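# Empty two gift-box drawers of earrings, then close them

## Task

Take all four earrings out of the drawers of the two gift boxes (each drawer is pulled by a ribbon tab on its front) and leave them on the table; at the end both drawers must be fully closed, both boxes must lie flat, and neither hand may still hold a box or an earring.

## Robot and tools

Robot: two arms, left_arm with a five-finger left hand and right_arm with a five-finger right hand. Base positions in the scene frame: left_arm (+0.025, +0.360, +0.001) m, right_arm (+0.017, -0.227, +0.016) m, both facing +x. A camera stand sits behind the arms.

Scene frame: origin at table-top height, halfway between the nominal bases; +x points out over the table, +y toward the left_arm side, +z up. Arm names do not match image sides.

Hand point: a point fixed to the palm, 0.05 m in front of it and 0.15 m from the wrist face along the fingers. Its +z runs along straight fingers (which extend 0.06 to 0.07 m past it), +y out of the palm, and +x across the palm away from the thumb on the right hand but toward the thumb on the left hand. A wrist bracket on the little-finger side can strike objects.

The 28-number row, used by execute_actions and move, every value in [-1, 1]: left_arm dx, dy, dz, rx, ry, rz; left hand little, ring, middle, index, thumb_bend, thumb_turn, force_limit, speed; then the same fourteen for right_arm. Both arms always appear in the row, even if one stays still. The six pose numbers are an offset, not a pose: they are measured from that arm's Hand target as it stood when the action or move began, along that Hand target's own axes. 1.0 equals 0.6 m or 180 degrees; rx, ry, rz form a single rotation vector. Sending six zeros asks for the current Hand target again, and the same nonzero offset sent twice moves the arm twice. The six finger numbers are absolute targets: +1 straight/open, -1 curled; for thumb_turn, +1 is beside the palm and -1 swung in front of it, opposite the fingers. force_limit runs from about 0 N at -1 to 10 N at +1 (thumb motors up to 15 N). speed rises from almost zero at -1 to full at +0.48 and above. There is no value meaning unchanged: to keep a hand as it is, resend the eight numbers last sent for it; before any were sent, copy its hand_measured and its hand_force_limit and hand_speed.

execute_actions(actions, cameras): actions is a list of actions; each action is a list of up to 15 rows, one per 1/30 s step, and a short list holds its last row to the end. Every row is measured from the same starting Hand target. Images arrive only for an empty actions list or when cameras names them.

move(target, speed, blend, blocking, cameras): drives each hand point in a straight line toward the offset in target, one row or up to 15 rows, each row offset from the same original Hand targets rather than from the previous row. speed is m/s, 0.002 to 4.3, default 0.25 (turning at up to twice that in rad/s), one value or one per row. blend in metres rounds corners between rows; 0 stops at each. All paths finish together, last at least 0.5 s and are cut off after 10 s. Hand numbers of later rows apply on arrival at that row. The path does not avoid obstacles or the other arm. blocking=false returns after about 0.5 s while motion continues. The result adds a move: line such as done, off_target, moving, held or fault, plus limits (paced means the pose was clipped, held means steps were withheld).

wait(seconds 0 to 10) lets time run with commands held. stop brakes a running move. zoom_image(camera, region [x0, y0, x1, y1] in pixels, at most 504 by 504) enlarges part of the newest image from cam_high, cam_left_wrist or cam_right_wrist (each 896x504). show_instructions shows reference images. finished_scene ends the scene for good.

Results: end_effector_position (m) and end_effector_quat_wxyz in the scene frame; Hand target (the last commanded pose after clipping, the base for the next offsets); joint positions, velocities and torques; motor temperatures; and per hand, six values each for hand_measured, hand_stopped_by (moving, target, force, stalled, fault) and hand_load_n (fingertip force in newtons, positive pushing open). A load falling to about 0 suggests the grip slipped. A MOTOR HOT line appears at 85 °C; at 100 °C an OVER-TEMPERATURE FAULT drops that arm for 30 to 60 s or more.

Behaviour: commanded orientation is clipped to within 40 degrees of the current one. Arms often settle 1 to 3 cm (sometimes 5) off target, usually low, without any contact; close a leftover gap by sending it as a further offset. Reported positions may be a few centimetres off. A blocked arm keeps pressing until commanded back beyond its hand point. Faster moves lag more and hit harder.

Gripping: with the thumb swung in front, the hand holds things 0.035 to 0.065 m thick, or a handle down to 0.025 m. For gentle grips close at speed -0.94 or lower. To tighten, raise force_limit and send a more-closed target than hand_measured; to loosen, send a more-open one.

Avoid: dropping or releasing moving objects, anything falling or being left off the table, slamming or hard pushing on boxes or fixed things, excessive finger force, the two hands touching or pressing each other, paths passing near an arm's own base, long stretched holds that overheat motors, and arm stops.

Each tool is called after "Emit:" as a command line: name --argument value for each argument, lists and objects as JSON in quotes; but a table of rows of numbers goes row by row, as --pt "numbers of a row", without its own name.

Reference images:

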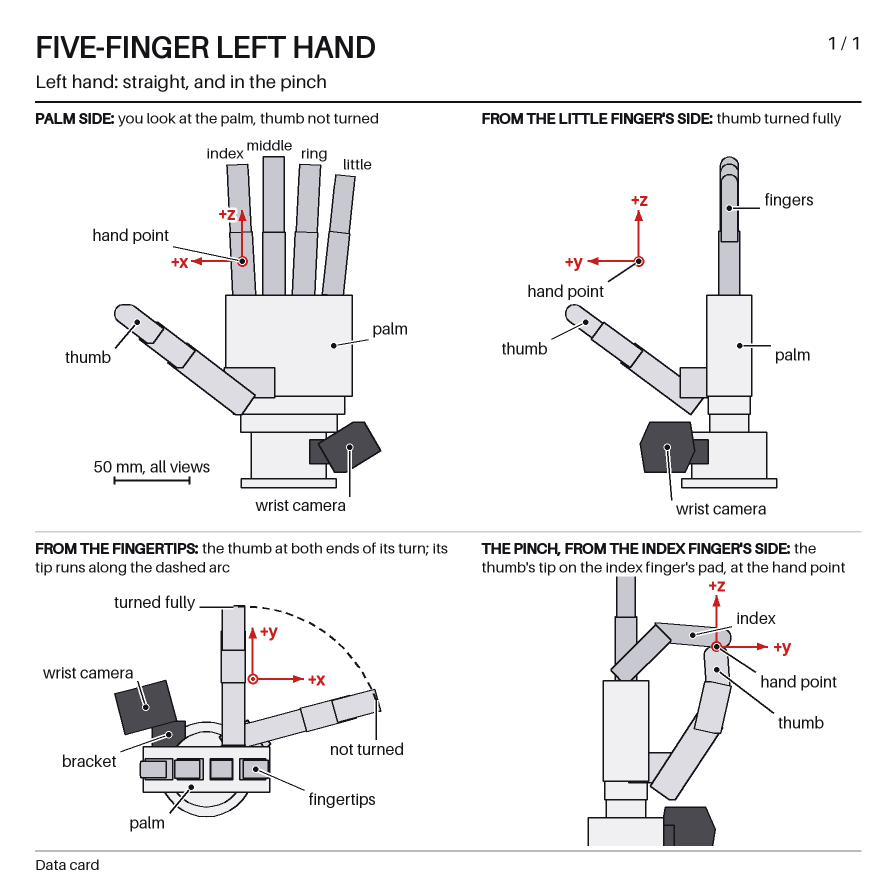

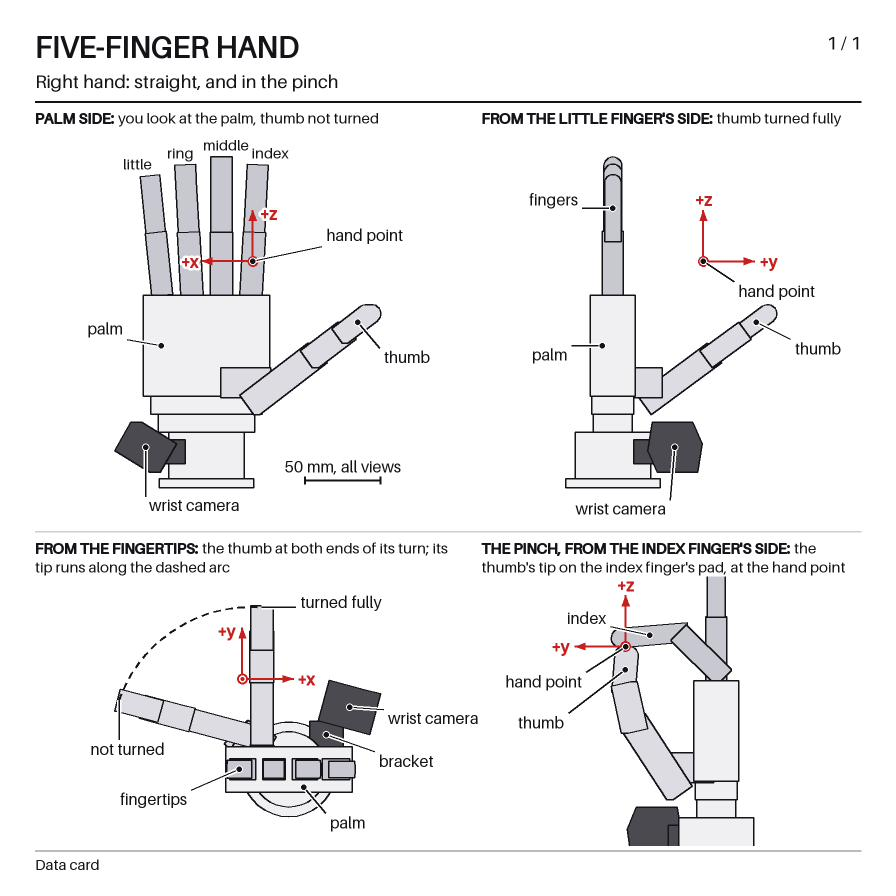

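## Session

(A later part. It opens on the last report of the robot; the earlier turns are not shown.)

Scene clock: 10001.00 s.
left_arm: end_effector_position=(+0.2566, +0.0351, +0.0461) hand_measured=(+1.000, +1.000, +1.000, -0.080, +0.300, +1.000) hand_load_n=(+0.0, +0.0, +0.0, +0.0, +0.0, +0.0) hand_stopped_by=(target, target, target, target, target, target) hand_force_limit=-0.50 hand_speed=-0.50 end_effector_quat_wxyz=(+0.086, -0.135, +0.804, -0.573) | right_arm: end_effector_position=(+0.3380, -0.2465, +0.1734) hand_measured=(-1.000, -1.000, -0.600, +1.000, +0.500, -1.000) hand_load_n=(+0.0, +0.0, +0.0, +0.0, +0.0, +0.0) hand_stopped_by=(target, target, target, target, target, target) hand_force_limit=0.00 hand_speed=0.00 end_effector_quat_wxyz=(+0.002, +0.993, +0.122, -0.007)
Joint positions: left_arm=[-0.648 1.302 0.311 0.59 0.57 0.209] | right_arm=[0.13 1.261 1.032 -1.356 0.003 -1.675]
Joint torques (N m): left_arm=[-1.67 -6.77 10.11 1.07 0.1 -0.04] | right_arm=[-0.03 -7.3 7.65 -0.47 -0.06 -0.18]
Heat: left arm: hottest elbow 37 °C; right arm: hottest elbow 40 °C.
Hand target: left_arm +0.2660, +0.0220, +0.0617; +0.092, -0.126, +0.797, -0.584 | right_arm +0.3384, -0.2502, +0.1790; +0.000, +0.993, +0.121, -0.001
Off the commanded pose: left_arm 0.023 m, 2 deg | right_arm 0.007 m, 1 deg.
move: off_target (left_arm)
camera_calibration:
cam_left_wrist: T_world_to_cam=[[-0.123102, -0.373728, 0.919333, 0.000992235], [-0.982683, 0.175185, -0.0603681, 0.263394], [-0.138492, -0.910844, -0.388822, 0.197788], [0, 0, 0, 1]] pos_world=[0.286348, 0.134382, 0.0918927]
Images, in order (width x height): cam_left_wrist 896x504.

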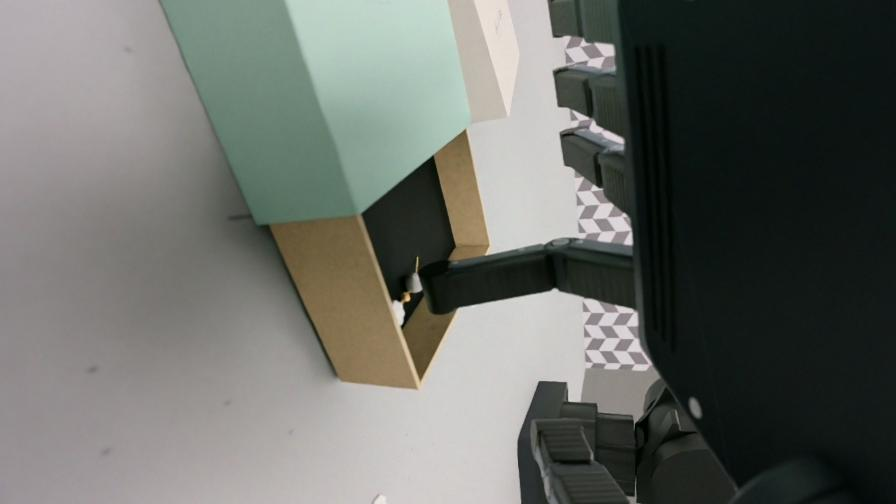

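Emit:
move --pt "0 0.0254 0.0080 0 0 0 1 1 1 -0.08 0.3 1 -0.5 -0.5 0 0 0 0 0 0 -1 -1 -0.6 1 0.5 -1 0 0" --speed 0.04 --cameras '["cam_left_wrist"]'

Emit:
zoom_image --camera "cam_left_wrist" --region '[350, 180, 530, 400]'

Scene clock: 10043.37 s.
left_arm: end_effector_position=(+0.2602, +0.0324, +0.0393) hand_measured=(+1.000, +1.000, +1.000, -0.080, +0.300, +1.000) hand_load_n=(+0.0, +0.0, +0.0, +0.0, +0.0, -0.5) hand_stopped_by=(target, target, target, target, target, target) hand_force_limit=-0.50 hand_speed=-0.50 end_effector_quat_wxyz=(+0.089, -0.132, +0.802, -0.576) | right_arm: end_effector_position=(+0.3380, -0.2465, +0.1734) hand_measured=(-1.000, -1.000, -0.600, +1.000, +0.500, -1.000) hand_load_n=(+0.0, +0.0, +0.0, +0.0, +0.0, +0.0) hand_stopped_by=(target, target, target, target, target, target) hand_force_limit=0.00 hand_speed=0.00 end_effector_quat_wxyz=(+0.002, +0.993, +0.122, -0.007)
Joint positions: left_arm=[-0.648 1.351 0.311 0.65 0.57 0.209] | right_arm=[0.13 1.261 1.032 -1.356 0.003 -1.675]
Joint torques (N m): left_arm=[-1.38 -5.54 8.57 1.98 0.11 -0.03] | right_arm=[-0.03 -7.36 7.65 -0.49 -0.06 -0.18]
Heat: left arm: hottest elbow 39 °C; right arm: hottest elbow 40 °C.
Hand target: left_arm +0.2660, +0.0220, +0.0458; +0.092, -0.126, +0.797, -0.584 | right_arm +0.3384, -0.2502, +0.1790; +0.000, +0.993, +0.121, -0.001
Off the commanded pose: left_arm 0.013 m, 1 deg | right_arm 0.007 m, 1 deg.
move: off_target (left_arm)
camera_calibration:
cam_left_wrist: T_world_to_cam=[[-0.130892, -0.367891, 0.920611, 0.00847553], [-0.982138, 0.17473, -0.0698147, 0.267234], [-0.135174, -0.913305, -0.38419, 0.192218], [0, 0, 0, 1]] pos_world=[0.289553, 0.131978, 0.0847026]
Images, in order (width x height): cam_left_wrist 896x504.

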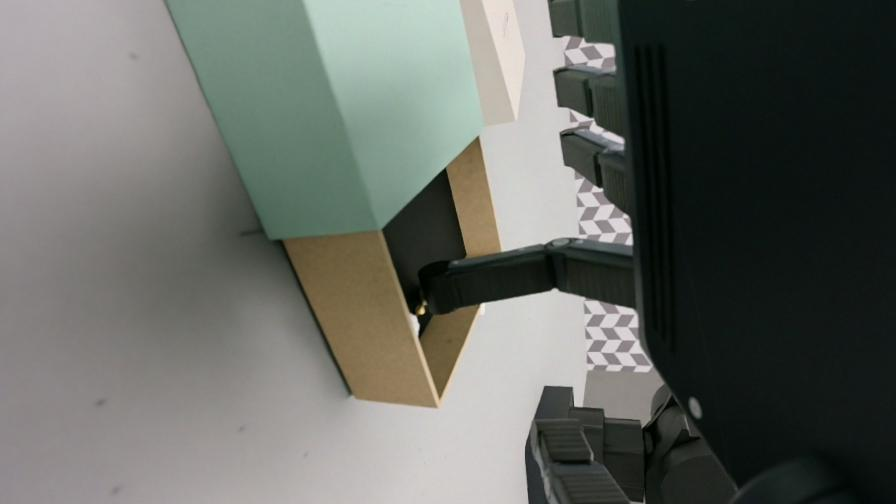

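Scaled by 2.291 from the camera's 896x504 image, which has a finer 1280x720 frame.

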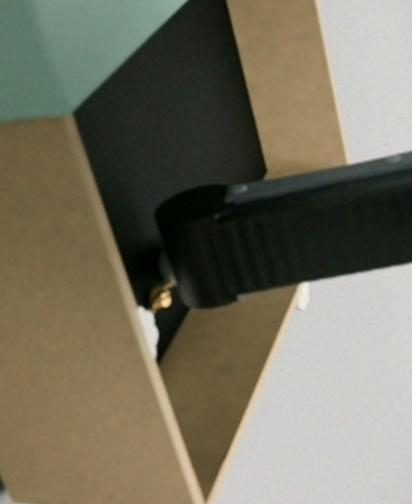

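Emit:
move --pt "0 -0.0002 0.0172 0 0 0 1 1 1 -0.08 0.3 1 -0.5 -0.5 0 0 0 0 0 0 -1 -1 -0.6 1 0.5 -1 0 0" --speed 0.04 --cameras '["cam_left_wrist"]'

Emit:
zoom_image --camera "cam_left_wrist" --region '[350, 180, 530, 400]'

Scene clock: 10057.47 s.
left_arm: end_effector_position=(+0.2604, +0.0256, +0.0353) hand_measured=(+1.000, +1.000, +1.000, -0.080, +0.300, +1.000) hand_load_n=(+0.0, +0.0, +0.0, -0.5, +0.0, -0.5) hand_stopped_by=(target, target, target, target, target, target) hand_force_limit=-0.50 hand_speed=-0.50 end_effector_quat_wxyz=(+0.088, -0.132, +0.802, -0.576) | right_arm: end_effector_position=(+0.3380, -0.2465, +0.1734) hand_measured=(-1.000, -1.000, -0.600, +1.000, +0.500, -1.000) hand_load_n=(+0.0, +0.0, +0.5, +0.0, +0.0, +0.0) hand_stopped_by=(target, target, target, target, target, target) hand_force_limit=0.00 hand_speed=0.00 end_effector_quat_wxyz=(+0.002, +0.993, +0.122, -0.007)
Joint positions: left_arm=[-0.667 1.383 0.32 0.674 0.554 0.201] | right_arm=[0.13 1.261 1.032 -1.356 0.003 -1.675]
Joint torques (N m): left_arm=[-1.38 -5.48 9.16 2.1 0.03 -0.02] | right_arm=[-0.03 -7.41 7.64 -0.47 -0.06 -0.18]
Heat: left arm: hottest elbow 39 °C; right arm: hottest elbow 40 °C.
Hand target: left_arm +0.2691, +0.0126, +0.0429; +0.092, -0.126, +0.797, -0.584 | right_arm +0.3384, -0.2502, +0.1790; +0.000, +0.993, +0.121, -0.001
Off the commanded pose: left_arm 0.017 m, 1 deg | right_arm 0.007 m, 1 deg.
move: off_target (left_arm)
camera_calibration:
cam_left_wrist: T_world_to_cam=[[-0.129602, -0.36906, 0.920325, 0.0093774], [-0.982088, 0.175799, -0.0678027, 0.268246], [-0.136769, -0.912628, -0.385234, 0.184934], [0, 0, 0, 1]] pos_world=[0.28995, 0.125079, 0.0808003]
Images, in order (width x height): cam_left_wrist 896x504.

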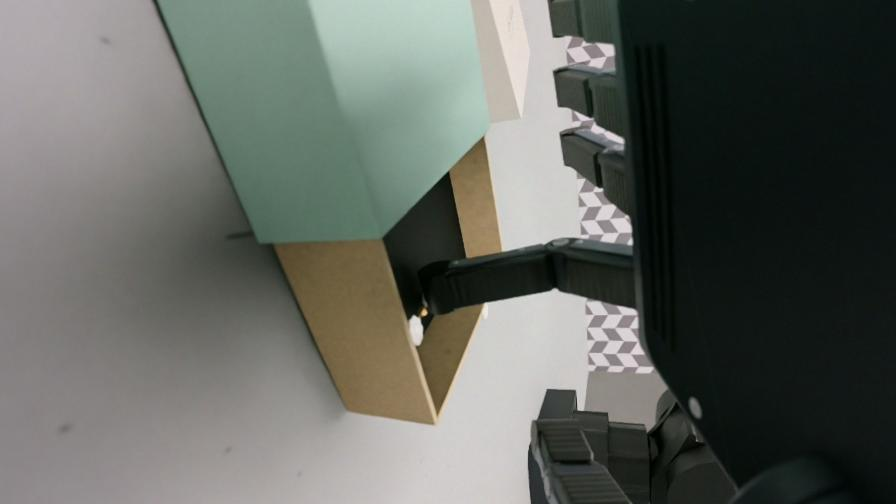

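Scaled by 2.291 from the camera's 896x504 image, which has a finer 1280x720 frame.

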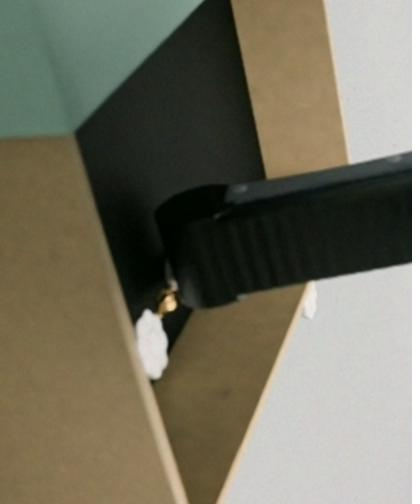

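Emit:
move --target '[0,-0.035,-0.011,0,0,0,1,1,1,-0.08,0.3,1,-0.5,-0.5,0,0,0,0,0,0,-1,-1,-0.6,1,0.5,-1,0,0]' --speed 0.04 --cameras '["cam_left_wrist"]'

Emit:
zoom_image --camera "cam_left_wrist" --region '[350, 200, 530, 420]'

Scene clock: 10090.63 s.
left_arm: end_effector_position=(+0.2598, +0.0260, +0.0487) hand_measured=(+1.000, +1.000, +1.000, -0.080, +0.300, +1.000) hand_load_n=(+0.0, +0.0, +0.0, +0.0, +0.0, -0.5) hand_stopped_by=(target, target, target, target, target, target) hand_force_limit=-0.50 hand_speed=-0.50 end_effector_quat_wxyz=(+0.086, -0.135, +0.804, -0.573) | right_arm: end_effector_position=(+0.3380, -0.2465, +0.1734) hand_measured=(-1.000, -1.000, -0.600, +1.000, +0.500, -1.000) hand_load_n=(+0.0, +0.0, +0.0, +0.0, +0.0, +0.0) hand_stopped_by=(target, target, target, target, target, target) hand_force_limit=0.00 hand_speed=0.00 end_effector_quat_wxyz=(+0.002, +0.993, +0.122, -0.007)
Joint positions: left_arm=[-0.667 1.315 0.334 0.584 0.552 0.2] | right_arm=[0.13 1.261 1.032 -1.356 0.003 -1.675]
Joint torques (N m): left_arm=[-1.67 -7.06 10.24 1.1 0.08 -0.02] | right_arm=[-0.03 -7.3 7.66 -0.47 -0.06 -0.18]
Heat: left arm: hottest elbow 38 °C; right arm: hottest elbow 40 °C.
Hand target: left_arm +0.2691, +0.0126, +0.0648; +0.092, -0.126, +0.797, -0.584 | right_arm +0.3384, -0.2502, +0.1790; +0.000, +0.993, +0.121, -0.001
Off the commanded pose: left_arm 0.023 m, 2 deg | right_arm 0.007 m, 1 deg.
move: off_target (left_arm)
camera_calibration:
cam_left_wrist: T_world_to_cam=[[-0.122535, -0.37432, 0.919168, -0.00455806], [-0.982711, 0.175286, -0.0596224, 0.268319], [-0.138799, -0.910582, -0.389327, 0.19111], [0, 0, 0, 1]] pos_world=[0.289647, 0.125282, 0.0945916]
Images, in order (width x height): cam_left_wrist 896x504.

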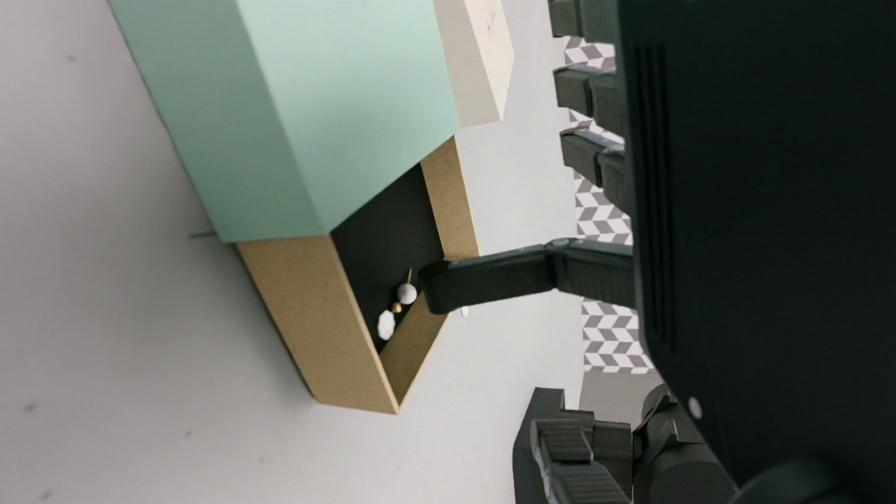

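Scaled by 2.291 from the camera's 896x504 image, which has a finer 1280x720 frame.

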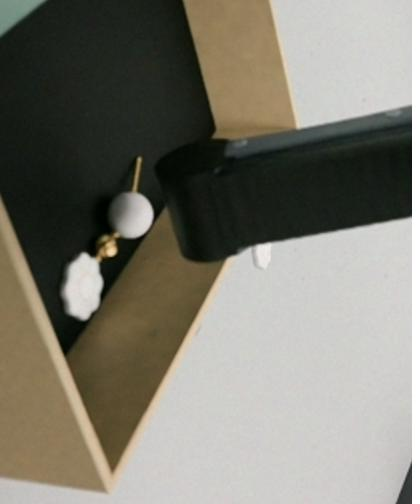

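Emit:
move --target '[-0.0111,-0.0093,0.0293,0,0,0,1,1,1,-0.08,0.3,1,-0.5,-0.5,0,0,0,0,0,0,-1,-1,-0.6,1,0.5,-1,0,0]' --speed 0.05

Scene clock: 10177.67 s.
left_arm: end_effector_position=(+0.2720, +0.0112, +0.0548) hand_measured=(+1.000, +1.000, +1.000, -0.080, +0.300, +1.000) hand_load_n=(+0.0, +0.0, -0.5, -0.5, +0.0, +0.0) hand_stopped_by=(target, target, target, target, target, target) hand_force_limit=-0.50 hand_speed=-0.50 end_effector_quat_wxyz=(+0.090, -0.131, +0.802, -0.576) | right_arm: end_effector_position=(+0.3380, -0.2465, +0.1734) hand_measured=(-1.000, -1.000, -0.600, +1.000, +0.500, -1.000) hand_load_n=(+0.0, +0.0, +0.0, +0.0, +0.0, +0.0) hand_stopped_by=(target, target, target, target, target, target) hand_force_limit=0.00 hand_speed=0.00 end_effector_quat_wxyz=(+0.002, +0.993, +0.122, -0.007)
Joint positions: left_arm=[-0.682 1.347 0.381 0.584 0.538 0.196] | right_arm=[0.13 1.261 1.032 -1.356 0.003 -1.675]
Joint torques (N m): left_arm=[-1.55 -6.18 10.55 1.51 0.07 -0.06] | right_arm=[-0.03 -7.24 7.68 -0.49 -0.07 -0.18]
Heat: left arm: hottest elbow 40 °C; right arm: hottest elbow 40 °C.
Hand target: left_arm +0.2811, -0.0030, +0.0649; +0.092, -0.126, +0.797, -0.584 | right_arm +0.3384, -0.2502, +0.1790; +0.000, +0.993, +0.121, -0.001
Off the commanded pose: left_arm 0.020 m, 1 deg | right_arm 0.007 m, 1 deg.
move: off_target (left_arm)

Emit:
move --target '[0,0.0318,0.0101,0,0,0,1,1,1,-0.08,0.3,1,-0.5,-0.5,0,0,0,0,0,0,-1,-1,-0.6,1,0.5,-1,0,0]' --speed 0.05

Scene clock: 10183.63 s.
left_arm: end_effector_position=(+0.2758, +0.0080, +0.0388) hand_measured=(+1.000, +1.000, +1.000, -0.080, +0.300, +1.000) hand_load_n=(+0.0, +0.0, +0.0, +0.0, +0.0, +0.0) hand_stopped_by=(target, target, target, target, target, target) hand_force_limit=-0.50 hand_speed=-0.50 end_effector_quat_wxyz=(+0.090, -0.131, +0.802, -0.576) | right_arm: end_effector_position=(+0.3380, -0.2465, +0.1734) hand_measured=(-1.000, -1.000, -0.600, +1.000, +0.500, -1.000) hand_load_n=(+0.0, +0.5, +0.5, +0.0, +0.0, +0.0) hand_stopped_by=(target, target, target, target, target, target) hand_force_limit=0.00 hand_speed=0.00 end_effector_quat_wxyz=(+0.002, +0.993, +0.122, -0.007)
Joint positions: left_arm=[-0.682 1.427 0.381 0.664 0.538 0.196] | right_arm=[0.13 1.261 1.032 -1.356 0.003 -1.675]
Joint torques (N m): left_arm=[-1.85 -6.42 8.51 2.04 0.07 -0.06] | right_arm=[-0.03 -7.36 7.66 -0.49 -0.06 -0.18]
Heat: left arm: hottest elbow 40 °C; right arm: hottest elbow 40 °C.
Hand target: left_arm +0.2811, -0.0030, +0.0449; +0.092, -0.126, +0.797, -0.584 | right_arm +0.3384, -0.2502, +0.1790; +0.000, +0.993, +0.121, -0.001
Off the commanded pose: left_arm 0.014 m, 1 deg | right_arm 0.007 m, 1 deg.
move: off_target (left_arm)

Emit:
move --target '[0.0044,0.0095,-0.0185,0,0,0,1,1,1,-0.08,0.3,1,-0.5,-0.5,0,0,0,0,0,0,-1,-1,-0.6,1,0.5,-1,0,0]' --speed 0.04

Scene clock: 10193.27 s.
left_arm: end_effector_position=(+0.2756, +0.0068, +0.0408) hand_measured=(+1.000, +1.000, +1.000, -0.080, +0.300, +1.000) hand_load_n=(+0.0, +0.0, +0.0, +0.0, +0.0, +0.0) hand_stopped_by=(target, target, target, target, target, target) hand_force_limit=-0.50 hand_speed=-0.50 end_effector_quat_wxyz=(+0.090, -0.127, +0.800, -0.580) | right_arm: end_effector_position=(+0.3380, -0.2465, +0.1734) hand_measured=(-1.000, -1.000, -0.600, +1.000, +0.500, -1.000) hand_load_n=(+0.5, +0.0, +0.0, +0.0, +0.0, +0.0) hand_stopped_by=(target, target, target, target, target, target) hand_force_limit=0.00 hand_speed=0.00 end_effector_quat_wxyz=(+0.002, +0.993, +0.122, -0.007)
Joint positions: left_arm=[-0.682 1.427 0.381 0.673 0.545 0.196] | right_arm=[0.13 1.261 1.032 -1.356 0.003 -1.675]
Joint torques (N m): left_arm=[-0.85 -7.65 5.7 2.04 0.31 0.03] | right_arm=[-0.03 -7.36 7.65 -0.47 -0.07 -0.18]
Heat: left arm: hottest elbow 39 °C; right arm: hottest elbow 40 °C.
Hand target: left_arm +0.2748, +0.0079, +0.0428; +0.092, -0.126, +0.797, -0.584 | right_arm +0.3384, -0.2502, +0.1790; +0.000, +0.993, +0.121, -0.001
Off the commanded pose: left_arm 0.002 m, 1 deg | right_arm 0.007 m, 1 deg.
move: done

Emit:
move --target '[0.0017,0.0157,-0.0125,0,0,0,1,1,1,-0.08,0.3,1,-0.5,-0.5,0,0,0,0,0,0,-1,-1,-0.6,1,0.5,-1,0,0]' --speed 0.04 --cameras '["cam_left_wrist"]'

Emit:
zoom_image --camera "cam_left_wrist" --region '[350, 200, 530, 420]'

Scene clock: 10201.97 s.
left_arm: end_effector_position=(+0.2684, +0.0129, +0.0371) hand_measured=(+1.000, +1.000, +1.000, -0.080, +0.300, +1.000) hand_load_n=(+0.0, +0.0, +0.0, +0.0, +0.5, +0.0) hand_stopped_by=(target, target, target, target, target, target) hand_force_limit=-0.50 hand_speed=-0.50 end_effector_quat_wxyz=(+0.087, -0.125, +0.798, -0.583) | right_arm: end_effector_position=(+0.3380, -0.2465, +0.1734) hand_measured=(-1.000, -1.000, -0.600, +1.000, +0.500, -1.000) hand_load_n=(+0.0, +0.0, +0.0, -0.5, +0.0, +0.0) hand_stopped_by=(target, target, target, target, target, target) hand_force_limit=0.00 hand_speed=0.00 end_effector_quat_wxyz=(+0.002, +0.993, +0.122, -0.007)
Joint positions: left_arm=[-0.676 1.427 0.354 0.704 0.56 0.196] | right_arm=[0.13 1.261 1.032 -1.356 0.003 -1.675]
Joint torques (N m): left_arm=[0.26 -7 5.49 1.99 0.31 0.11] | right_arm=[-0.03 -7.36 7.66 -0.49 -0.06 -0.18]
Heat: left arm: hottest elbow 38 °C; right arm: hottest elbow 40 °C.
Hand target: left_arm +0.2707, +0.0171, +0.0360; +0.092, -0.126, +0.797, -0.584 | right_arm +0.3384, -0.2502, +0.1790; +0.000, +0.993, +0.121, -0.001
Off the commanded pose: left_arm 0.005 m, 1 deg | right_arm 0.007 m, 1 deg.
move: done
camera_calibration:
cam_left_wrist: T_world_to_cam=[[-0.143388, -0.353711, 0.924299, 0.00754739], [-0.978853, 0.188371, -0.0797652, 0.277868], [-0.145897, -0.91619, -0.373242, 0.1772], [0, 0, 0, 1]] pos_world=[0.298927, 0.112676, 0.0813264]
Images, in order (width x height): cam_left_wrist 896x504.

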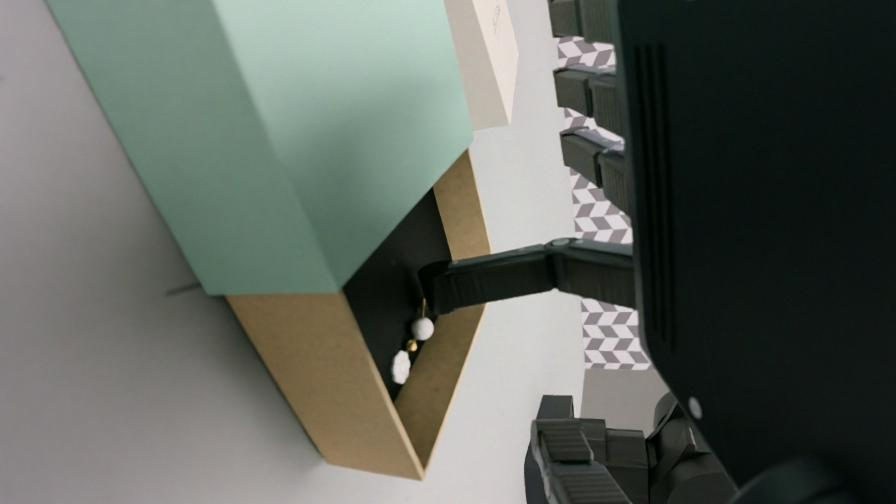

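Scaled by 2.291 from the camera's 896x504 image, which has a finer 1280x720 frame.

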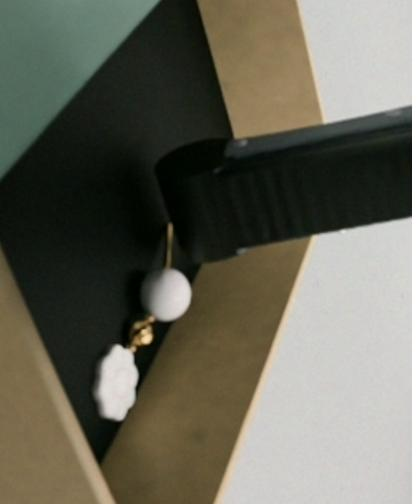

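Emit:
move --target '[-0.0028,0.0066,-0.0155,0,0,0,1,1,1,-0.08,0.3,1,-0.5,-0.5,0,0,0,0,0,0,-1,-1,-0.6,1,0.5,-1,0,0]' --speed 0.04 --cameras '["cam_left_wrist"]'

Emit:
zoom_image --camera "cam_left_wrist" --region '[350, 200, 530, 420]'

Scene clock: 10211.17 s.
left_arm: end_effector_position=(+0.2662, +0.0227, +0.0331) hand_measured=(+1.000, +1.000, +1.000, -0.080, +0.300, +1.000) hand_load_n=(+0.0, +0.0, -0.5, +0.5, +0.0, +0.0) hand_stopped_by=(target, target, target, target, target, target) hand_force_limit=-0.50 hand_speed=-0.50 end_effector_quat_wxyz=(+0.083, -0.128, +0.800, -0.581) | right_arm: end_effector_position=(+0.3380, -0.2465, +0.1734) hand_measured=(-1.000, -1.000, -0.600, +1.000, +0.500, -1.000) hand_load_n=(+0.0, +0.0, +0.0, +0.0, +0.0, +0.0) hand_stopped_by=(target, target, target, target, target, target) hand_force_limit=0.00 hand_speed=0.00 end_effector_quat_wxyz=(+0.002, +0.993, +0.122, -0.007)
Joint positions: left_arm=[-0.652 1.422 0.336 0.704 0.584 0.202] | right_arm=[0.13 1.261 1.032 -1.356 0.003 -1.675]
Joint torques (N m): left_arm=[0.32 -7.82 5.12 1.96 0.31 0.15] | right_arm=[-0.09 -7.24 7.66 -0.49 -0.06 -0.18]
Heat: left arm: hottest elbow 38 °C; right arm: hottest elbow 40 °C.
Hand target: left_arm +0.2693, +0.0272, +0.0351; +0.092, -0.126, +0.797, -0.584 | right_arm +0.3384, -0.2502, +0.1790; +0.000, +0.993, +0.121, -0.001
Off the commanded pose: left_arm 0.006 m, 1 deg | right_arm 0.007 m, 1 deg.
move: done
camera_calibration:
cam_left_wrist: T_world_to_cam=[[-0.132945, -0.356234, 0.924891, 0.0115784], [-0.979702, 0.188492, -0.0682234, 0.273298], [-0.150031, -0.915187, -0.374062, 0.1855], [0, 0, 0, 1]] pos_world=[0.297121, 0.122377, 0.0773251]
Images, in order (width x height): cam_left_wrist 896x504.

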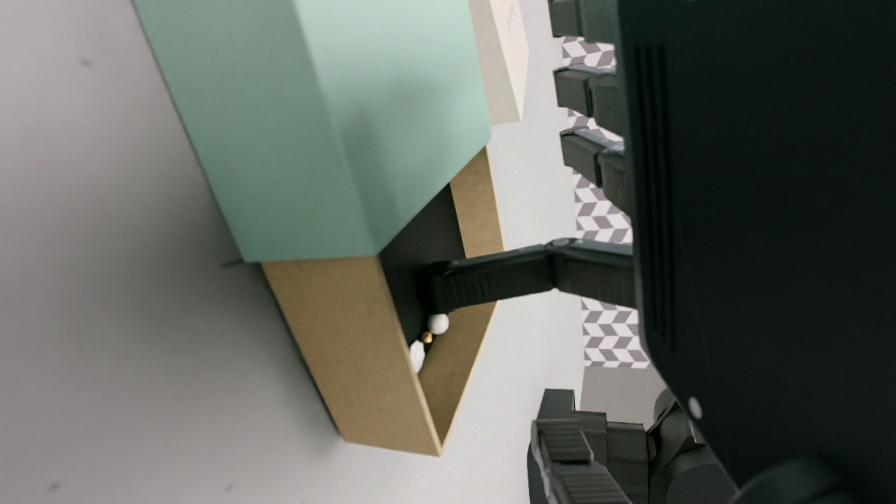

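Scaled by 2.291 from the camera's 896x504 image, which has a finer 1280x720 frame.

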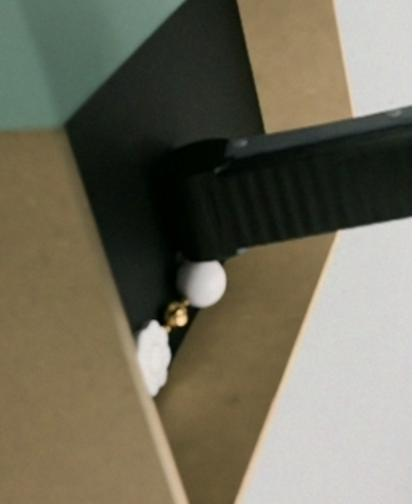

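Emit:
move --target '[0,-0.0318,-0.0101,0,0,0,1,1,1,-0.08,0.3,1,-0.5,-0.5,0,0,0,0,0,0,-1,-1,-0.6,1,0.5,-1,0,0]' --speed 0.04 --cameras '["cam_left_wrist"]'

Emit:
zoom_image --camera "cam_left_wrist" --region '[350, 200, 530, 420]'

Scene clock: 10229.70 s.
left_arm: end_effector_position=(+0.2634, +0.0255, +0.0512) hand_measured=(+1.000, +1.000, +1.000, -0.080, +0.300, +1.000) hand_load_n=(+0.0, +0.0, +0.0, +0.0, +0.0, +0.0) hand_stopped_by=(target, target, target, target, target, target) hand_force_limit=-0.50 hand_speed=-0.50 end_effector_quat_wxyz=(+0.086, -0.126, +0.798, -0.583) | right_arm: end_effector_position=(+0.3380, -0.2465, +0.1734) hand_measured=(-1.000, -1.000, -0.600, +1.000, +0.500, -1.000) hand_load_n=(+0.0, +0.0, +0.0, +0.0, +0.0, +0.0) hand_stopped_by=(target, target, target, target, target, target) hand_force_limit=0.00 hand_speed=0.00 end_effector_quat_wxyz=(+0.002, +0.993, +0.122, -0.007)
Joint positions: left_arm=[-0.651 1.332 0.336 0.62 0.584 0.204] | right_arm=[0.13 1.261 1.032 -1.356 0.003 -1.675]
Joint torques (N m): left_arm=[-0.09 -7.18 7.3 1.24 0.31 0.12] | right_arm=[-0.03 -7.36 7.65 -0.49 -0.07 -0.18]
Heat: left arm: hottest elbow 37 °C; right arm: hottest elbow 40 °C.
Hand target: left_arm +0.2692, +0.0272, +0.0551; +0.092, -0.126, +0.797, -0.584 | right_arm +0.3384, -0.2502, +0.1790; +0.000, +0.993, +0.121, -0.001
Off the commanded pose: left_arm 0.007 m, 1 deg | right_arm 0.007 m, 1 deg.
move: done
camera_calibration:
cam_left_wrist: T_world_to_cam=[[-0.139539, -0.353061, 0.925136, -0.00284241], [-0.979198, 0.188185, -0.0758759, 0.271559], [-0.147308, -0.916479, -0.371976, 0.193547], [0, 0, 0, 1]] pos_world=[0.294025, 0.125275, 0.0952294]
Images, in order (width x height): cam_left_wrist 896x504.

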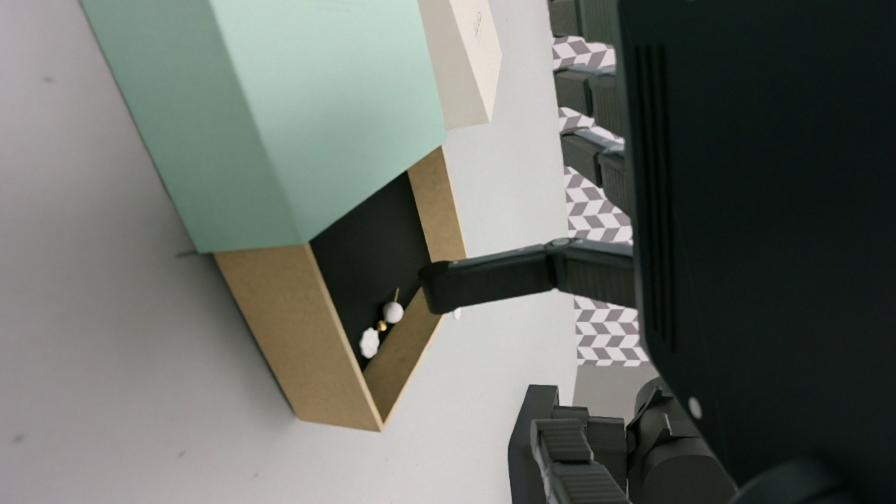

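Scaled by 2.291 from the camera's 896x504 image, which has a finer 1280x720 frame.

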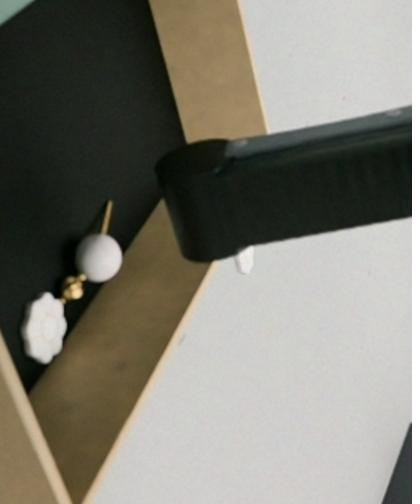

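Emit:
move --target '[-0.0144,-0.0062,0.0195,0,0,0,1,1,1,-0.08,0.3,1,-0.5,-0.5,0,0,0,0,0,0,-1,-1,-0.6,1,0.5,-1,0,0]' --speed 0.04

Scene clock: 10284.57 s.
left_arm: end_effector_position=(+0.2655, +0.0245, +0.0480) hand_measured=(+1.000, +1.000, +1.000, -0.080, +0.300, +1.000) hand_load_n=(+0.0, +0.0, +0.0, +0.0, +0.0, +0.0) hand_stopped_by=(target, target, target, target, target, target) hand_force_limit=-0.50 hand_speed=-0.50 end_effector_quat_wxyz=(+0.084, -0.128, +0.800, -0.580) | right_arm: end_effector_position=(+0.3380, -0.2465, +0.1734) hand_measured=(-1.000, -1.000, -0.600, +1.000, +0.500, -1.000) hand_load_n=(+0.0, +0.0, +0.0, +0.0, +0.0, +0.0) hand_stopped_by=(target, target, target, target, target, target) hand_force_limit=0.00 hand_speed=0.00 end_effector_quat_wxyz=(+0.002, +0.993, +0.122, -0.007)
Joint positions: left_arm=[-0.649 1.348 0.343 0.619 0.584 0.205] | right_arm=[0.13 1.261 1.032 -1.356 0.003 -1.675]
Joint torques (N m): left_arm=[-0.15 -5.6 9.88 1.26 0.31 0.13] | right_arm=[0.09 -7.3 7.68 -0.44 -0.06 -0.18]
Heat: left arm: hottest elbow 36 °C; right arm: hottest elbow 40 °C.
Hand target: left_arm +0.2814, +0.0182, +0.0552; +0.092, -0.126, +0.797, -0.584 | right_arm +0.3384, -0.2502, +0.1790; +0.000, +0.993, +0.121, -0.001
Off the commanded pose: left_arm 0.018 m, 1 deg | right_arm 0.007 m, 1 deg.
move: off_target (left_arm)

Emit:
move --target '[-0.0080,0.0070,0.0102,0,0,0,1,1,1,-0.08,0.3,1,-0.5,-0.5,0,0,0,0,0,0,-1,-1,-0.6,1,0.5,-1,0,0]' --speed 0.04

Scene clock: 10290.47 s.
left_arm: end_effector_position=(+0.2686, +0.0237, +0.0388) hand_measured=(+1.000, +1.000, +1.000, -0.080, +0.300, +1.000) hand_load_n=(+0.0, +0.0, +0.0, +0.0, +0.0, +0.0) hand_stopped_by=(target, target, target, target, target, target) hand_force_limit=-0.50 hand_speed=-0.50 end_effector_quat_wxyz=(+0.078, -0.133, +0.805, -0.573) | right_arm: end_effector_position=(+0.3380, -0.2465, +0.1734) hand_measured=(-1.000, -1.000, -0.600, +1.000, +0.500, -1.000) hand_load_n=(+0.0, +0.0, +0.0, +0.0, +0.0, -0.5) hand_stopped_by=(target, target, target, target, target, target) hand_force_limit=0.00 hand_speed=0.00 end_effector_quat_wxyz=(+0.002, +0.993, +0.122, -0.007)
Joint positions: left_arm=[-0.645 1.387 0.355 0.624 0.588 0.207] | right_arm=[0.13 1.261 1.032 -1.356 0.003 -1.675]
Joint torques (N m): left_arm=[0.15 -6.07 9.74 2.09 0.35 0.11] | right_arm=[0.03 -7.36 7.65 -0.47 -0.06 -0.18]
Heat: left arm: hottest elbow 36 °C; right arm: hottest elbow 40 °C.
Hand target: left_arm +0.2872, +0.0154, +0.0492; +0.092, -0.126, +0.797, -0.584 | right_arm +0.3384, -0.2502, +0.1790; +0.000, +0.993, +0.121, -0.001
Off the commanded pose: left_arm 0.023 m, 2 deg | right_arm 0.007 m, 1 deg.
move: off_target (left_arm)

Emit:
move --target '[-0.0060,-0.0110,0.0085,0,0,0,1,1,1,-0.08,0.3,1,-0.5,-0.5,0,0,0,0,0,0,-1,-1,-0.6,1,0.5,-1,0,0]' --speed 0.04

Scene clock: 10298.97 s.
left_arm: end_effector_position=(+0.2776, +0.0169, +0.0472) hand_measured=(+1.000, +1.000, +1.000, -0.080, +0.300, +1.000) hand_load_n=(+0.0, +0.0, +0.0, +0.0, +0.0, +0.0) hand_stopped_by=(target, target, target, target, target, target) hand_force_limit=-0.50 hand_speed=-0.50 end_effector_quat_wxyz=(+0.084, -0.128, +0.800, -0.580) | right_arm: end_effector_position=(+0.3380, -0.2465, +0.1734) hand_measured=(-1.000, -1.000, -0.600, +1.000, +0.500, -1.000) hand_load_n=(+0.0, +0.0, +0.0, +0.0, +0.0, +0.0) hand_stopped_by=(target, target, target, target, target, target) hand_force_limit=0.00 hand_speed=0.00 end_effector_quat_wxyz=(+0.002, +0.993, +0.122, -0.007)
Joint positions: left_arm=[-0.645 1.389 0.379 0.624 0.588 0.207] | right_arm=[0.13 1.261 1.032 -1.356 0.003 -1.675]
Joint torques (N m): left_arm=[0.03 -6.42 9.8 1.37 0.21 0.09] | right_arm=[-0.03 -7.41 7.65 -0.47 -0.06 -0.18]
Heat: left arm: hottest elbow 37 °C; right arm: hottest elbow 40 °C.
Hand target: left_arm +0.2928, +0.0099, +0.0541; +0.092, -0.126, +0.797, -0.584 | right_arm +0.3384, -0.2502, +0.1790; +0.000, +0.993, +0.121, -0.001
Off the commanded pose: left_arm 0.018 m, 1 deg | right_arm 0.007 m, 1 deg.
move: off_target (left_arm)

Emit:
move --target '[0.0010,0.0240,-0.0035,0,0,0,1,1,1,-0.08,0.3,1,-0.5,-0.5,0,0,0,0,0,0,-1,-1,-0.6,1,0.5,-1,0,0]' --speed 0.04

Scene clock: 10309.33 s.
left_arm: end_effector_position=(+0.2805, +0.0169, +0.0391) hand_measured=(+1.000, +1.000, +1.000, -0.080, +0.300, +1.000) hand_load_n=(+0.0, +0.0, +0.0, +0.0, +0.0, +0.0) hand_stopped_by=(target, target, target, target, target, target) hand_force_limit=-0.50 hand_speed=-0.50 end_effector_quat_wxyz=(+0.084, -0.128, +0.800, -0.580) | right_arm: end_effector_position=(+0.3380, -0.2465, +0.1734) hand_measured=(-1.000, -1.000, -0.600, +1.000, +0.500, -1.000) hand_load_n=(+0.0, +0.0, +0.0, +0.0, +0.0, +0.0) hand_stopped_by=(target, target, target, target, target, target) hand_force_limit=0.00 hand_speed=0.00 end_effector_quat_wxyz=(+0.002, +0.993, +0.122, -0.007)
Joint positions: left_arm=[-0.639 1.429 0.379 0.663 0.594 0.21] | right_arm=[0.13 1.261 1.032 -1.356 0.003 -1.675]
Joint torques (N m): left_arm=[-0.26 -6.36 7.61 2 0.33 0.15] | right_arm=[-0.09 -7.36 7.66 -0.46 -0.06 -0.18]
Heat: left arm: hottest elbow 38 °C; right arm: hottest elbow 40 °C.
Hand target: left_arm +0.2902, +0.0158, +0.0409; +0.092, -0.126, +0.797, -0.584 | right_arm +0.3384, -0.2502, +0.1790; +0.000, +0.993, +0.121, -0.001
Off the commanded pose: left_arm 0.010 m, 1 deg | right_arm 0.007 m, 1 deg.
move: done

Emit:
move --target '[0.0117,0.0085,-0.0105,0,0,0,1,1,1,-0.08,0.3,1,-0.5,-0.5,0,0,0,0,0,0,-1,-1,-0.6,1,0.5,-1,0,0]' --speed 0.04

Scene clock: 10317.60 s.
left_arm: end_effector_position=(+0.2798, +0.0174, +0.0398) hand_measured=(+1.000, +1.000, +1.000, -0.080, +0.300, +1.000) hand_load_n=(-0.5, +0.0, +0.0, +0.0, +0.0, -0.5) hand_stopped_by=(target, target, target, target, target, target) hand_force_limit=-0.50 hand_speed=-0.50 end_effector_quat_wxyz=(+0.087, -0.125, +0.798, -0.583) | right_arm: end_effector_position=(+0.3380, -0.2465, +0.1734) hand_measured=(-1.000, -1.000, -0.600, +1.000, +0.500, -1.000) hand_load_n=(+0.0, +0.0, -0.5, +0.0, +0.0, +0.0) hand_stopped_by=(target, target, target, target, target, target) hand_force_limit=0.00 hand_speed=0.00 end_effector_quat_wxyz=(+0.002, +0.993, +0.122, -0.007)
Joint positions: left_arm=[-0.639 1.429 0.372 0.682 0.594 0.21] | right_arm=[0.13 1.261 1.032 -1.356 0.003 -1.675]
Joint torques (N m): left_arm=[-0.09 -7.06 5.59 1.95 0.15 0.13] | right_arm=[-0.03 -7.3 7.64 -0.49 -0.06 -0.17]
Heat: left arm: hottest elbow 38 °C; right arm: hottest elbow 40 °C.
Hand target: left_arm +0.2813, +0.0207, +0.0381; +0.092, -0.126, +0.797, -0.584 | right_arm +0.3384, -0.2502, +0.1790; +0.000, +0.993, +0.121, -0.001
Off the commanded pose: left_arm 0.004 m, 1 deg | right_arm 0.007 m, 1 deg.
move: done

Emit:
move --target '[0.0083,0.0084,-0.0057,0,0,0,1,1,1,-0.08,0.3,1,-0.5,-0.5,0,0,0,0,0,0,-1,-1,-0.6,1,0.5,-1,0,0]' --speed 0.04 --cameras '["cam_left_wrist"]'

Emit:
zoom_image --camera "cam_left_wrist" --region '[350, 220, 530, 440]'

Scene clock: 10327.37 s.
left_arm: end_effector_position=(+0.2750, +0.0213, +0.0366) hand_measured=(+1.000, +1.000, +1.000, -0.080, +0.300, +1.000) hand_load_n=(+0.0, -0.5, +0.0, +0.0, +0.0, -0.5) hand_stopped_by=(target, target, target, target, target, target) hand_force_limit=-0.50 hand_speed=-0.50 end_effector_quat_wxyz=(+0.089, -0.125, +0.797, -0.584) | right_arm: end_effector_position=(+0.3380, -0.2465, +0.1734) hand_measured=(-1.000, -1.000, -0.600, +1.000, +0.500, -1.000) hand_load_n=(+0.5, +0.0, +0.0, +0.0, +0.0, +0.0) hand_stopped_by=(target, target, target, target, target, target) hand_force_limit=0.00 hand_speed=0.00 end_effector_quat_wxyz=(+0.002, +0.993, +0.122, -0.007)
Joint positions: left_arm=[-0.639 1.429 0.352 0.705 0.593 0.21] | right_arm=[0.13 1.261 1.032 -1.356 0.003 -1.675]
Joint torques (N m): left_arm=[-1.08 -6.65 5.34 1.98 0.07 0.09] | right_arm=[-0.03 -7.36 7.68 -0.49 -0.06 -0.18]
Heat: left arm: hottest elbow 37 °C; right arm: hottest elbow 40 °C.
Hand target: left_arm +0.2752, +0.0237, +0.0343; +0.093, -0.126, +0.797, -0.584 | right_arm +0.3384, -0.2502, +0.1790; +0.000, +0.993, +0.121, -0.001
Off the commanded pose: left_arm 0.003 m, 0 deg | right_arm 0.007 m, 1 deg.
move: done
camera_calibration:
cam_left_wrist: T_world_to_cam=[[-0.144514, -0.350861, 0.925209, 0.0120584], [-0.97913, 0.185735, -0.0825009, 0.282991], [-0.142897, -0.917823, -0.37038, 0.184789], [0, 0, 0, 1]] pos_world=[0.305233, 0.121273, 0.0806326]
Images, in order (width x height): cam_left_wrist 896x504.

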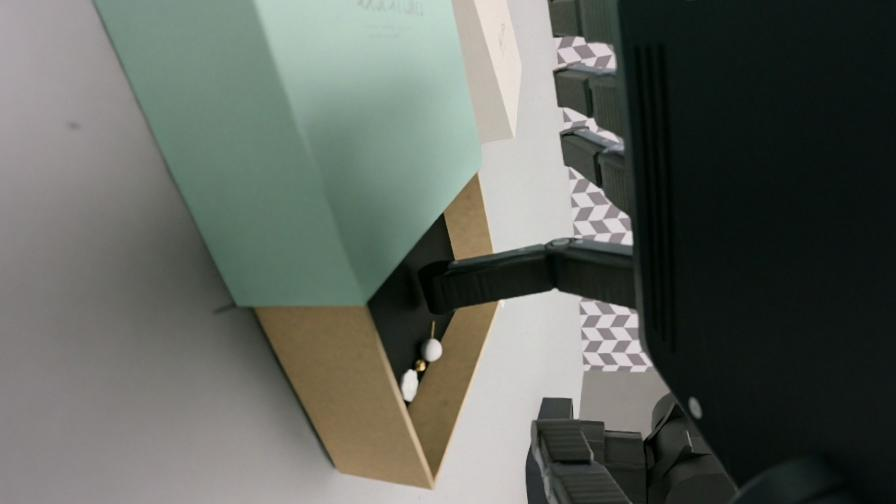

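Scaled by 2.291 from the camera's 896x504 image, which has a finer 1280x720 frame.

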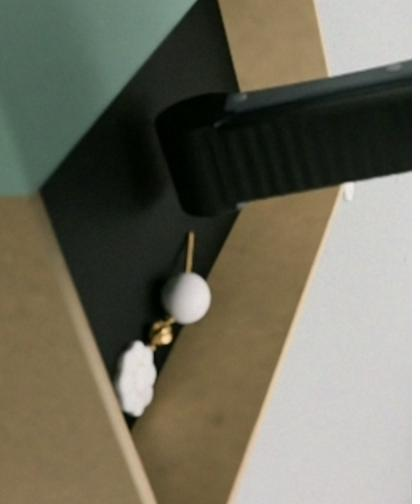

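Emit:
move --target '[0.0118,0.0017,0.0002,0,0,0,1,1,1,-0.08,0.3,1,-0.5,-0.5,0,0,0,0,0,0,-1,-1,-0.6,1,0.5,-1,0,0]' --speed 0.04 --cameras '["cam_left_wrist"]'

Emit:
zoom_image --camera "cam_left_wrist" --region '[350, 220, 530, 440]'

Scene clock: 10353.97 s.
left_arm: end_effector_position=(+0.2737, +0.0236, +0.0338) hand_measured=(+1.000, +1.000, +1.000, -0.080, +0.300, +1.000) hand_load_n=(+0.0, -0.5, -0.5, +0.0, +0.0, -0.5) hand_stopped_by=(target, target, target, target, target, target) hand_force_limit=-0.50 hand_speed=-0.50 end_effector_quat_wxyz=(+0.094, -0.129, +0.798, -0.582) | right_arm: end_effector_position=(+0.3380, -0.2465, +0.1734) hand_measured=(-1.000, -1.000, -0.600, +1.000, +0.500, -1.000) hand_load_n=(+0.0, +0.0, +0.0, +0.0, +0.0, +0.0) hand_stopped_by=(target, target, target, target, target, target) hand_force_limit=0.00 hand_speed=0.00 end_effector_quat_wxyz=(+0.002, +0.993, +0.122, -0.007)
Joint positions: left_arm=[-0.643 1.429 0.339 0.718 0.575 0.21] | right_arm=[0.13 1.261 1.032 -1.356 0.003 -1.675]
Joint torques (N m): left_arm=[-1.26 -7.36 5.3 2.07 0.05 -0.02] | right_arm=[-0.09 -7.36 7.65 -0.47 -0.06 -0.18]
Heat: left arm: hottest elbow 36 °C; right arm: hottest elbow 40 °C.
Hand target: left_arm +0.2683, +0.0219, +0.0332; +0.092, -0.126, +0.797, -0.584 | right_arm +0.3384, -0.2502, +0.1790; +0.000, +0.993, +0.121, -0.001
Off the commanded pose: left_arm 0.006 m, 0 deg | right_arm 0.007 m, 1 deg.
move: done
camera_calibration:
cam_left_wrist: T_world_to_cam=[[-0.144226, -0.35705, 0.922884, 0.015427], [-0.980991, 0.173955, -0.0860066, 0.281827], [-0.129831, -0.917745, -0.375351, 0.182282], [0, 0, 0, 1]] pos_world=[0.302361, 0.123771, 0.0784214]
Images, in order (width x height): cam_left_wrist 896x504.

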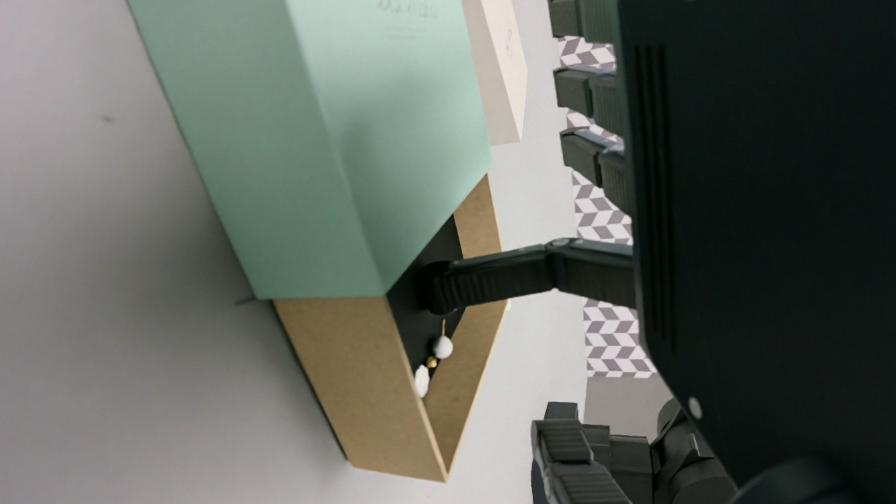

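Scaled by 2.291 from the camera's 896x504 image, which has a finer 1280x720 frame.

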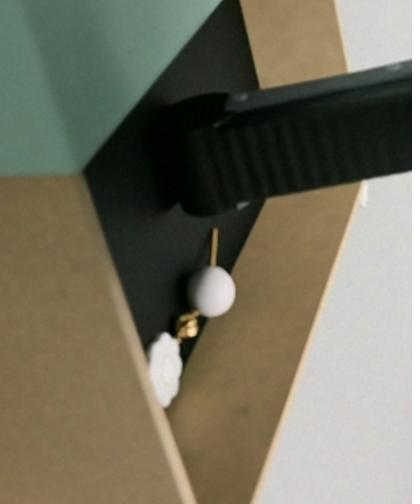

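Emit:
move --target '[0.0116,-0.0055,0.0023,0,0,0,1,1,1,-0.08,0.3,1,-0.5,-0.5,0,0,0,0,0,0,-1,-1,-0.6,1,0.5,-1,0,0]' --speed 0.04 --cameras '["cam_left_wrist"]'

Emit:
zoom_image --camera "cam_left_wrist" --region '[350, 220, 530, 440]'

Scene clock: 10360.90 s.
left_arm: end_effector_position=(+0.2678, +0.0193, +0.0337) hand_measured=(+1.000, +1.000, +1.000, -0.080, +0.300, +1.000) hand_load_n=(+0.0, +0.0, +0.0, +0.0, +0.0, -0.5) hand_stopped_by=(target, target, target, target, target, target) hand_force_limit=-0.50 hand_speed=-0.50 end_effector_quat_wxyz=(+0.094, -0.128, +0.799, -0.580) | right_arm: end_effector_position=(+0.3380, -0.2465, +0.1734) hand_measured=(-1.000, -1.000, -0.600, +1.000, +0.500, -1.000) hand_load_n=(+0.0, +0.0, +0.0, +0.0, +0.0, +0.0) hand_stopped_by=(target, target, target, target, target, target) hand_force_limit=0.00 hand_speed=0.00 end_effector_quat_wxyz=(+0.002, +0.993, +0.122, -0.007)
Joint positions: left_arm=[-0.669 1.424 0.335 0.718 0.551 0.202] | right_arm=[0.13 1.261 1.032 -1.356 0.003 -1.675]
Joint torques (N m): left_arm=[-1.49 -8.23 5.07 1.74 0.08 -0.04] | right_arm=[-0.03 -7.3 7.64 -0.47 -0.06 -0.18]
Heat: left arm: hottest elbow 36 °C; right arm: hottest elbow 40 °C.
Hand target: left_arm +0.2624, +0.0175, +0.0358; +0.092, -0.126, +0.797, -0.584 | right_arm +0.3384, -0.2502, +0.1790; +0.000, +0.993, +0.121, -0.001
Off the commanded pose: left_arm 0.006 m, 1 deg | right_arm 0.007 m, 1 deg.
move: done
camera_calibration:
cam_left_wrist: T_world_to_cam=[[-0.144514, -0.360115, 0.921647, 0.0133689], [-0.980857, 0.174993, -0.0854234, 0.276824], [-0.130519, -0.916349, -0.37851, 0.177772], [0, 0, 0, 1]] pos_world=[0.296659, 0.119274, 0.0786144]
Images, in order (width x height): cam_left_wrist 896x504.

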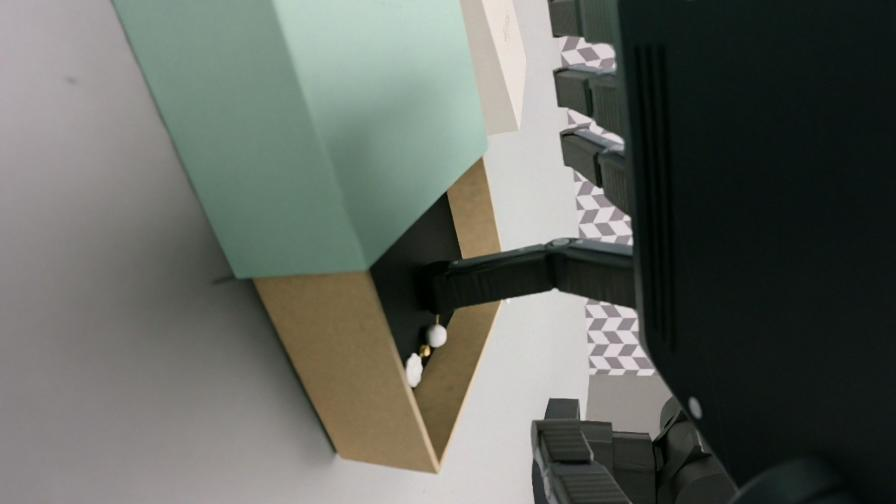

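Scaled by 2.291 from the camera's 896x504 image, which has a finer 1280x720 frame.

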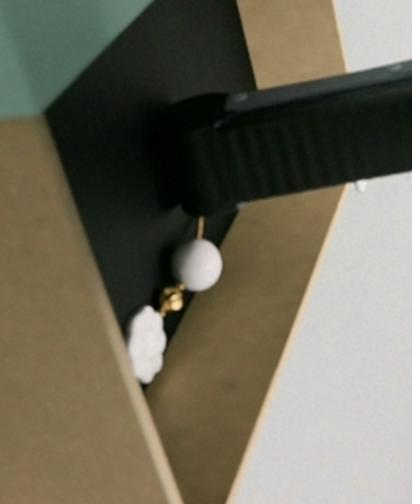

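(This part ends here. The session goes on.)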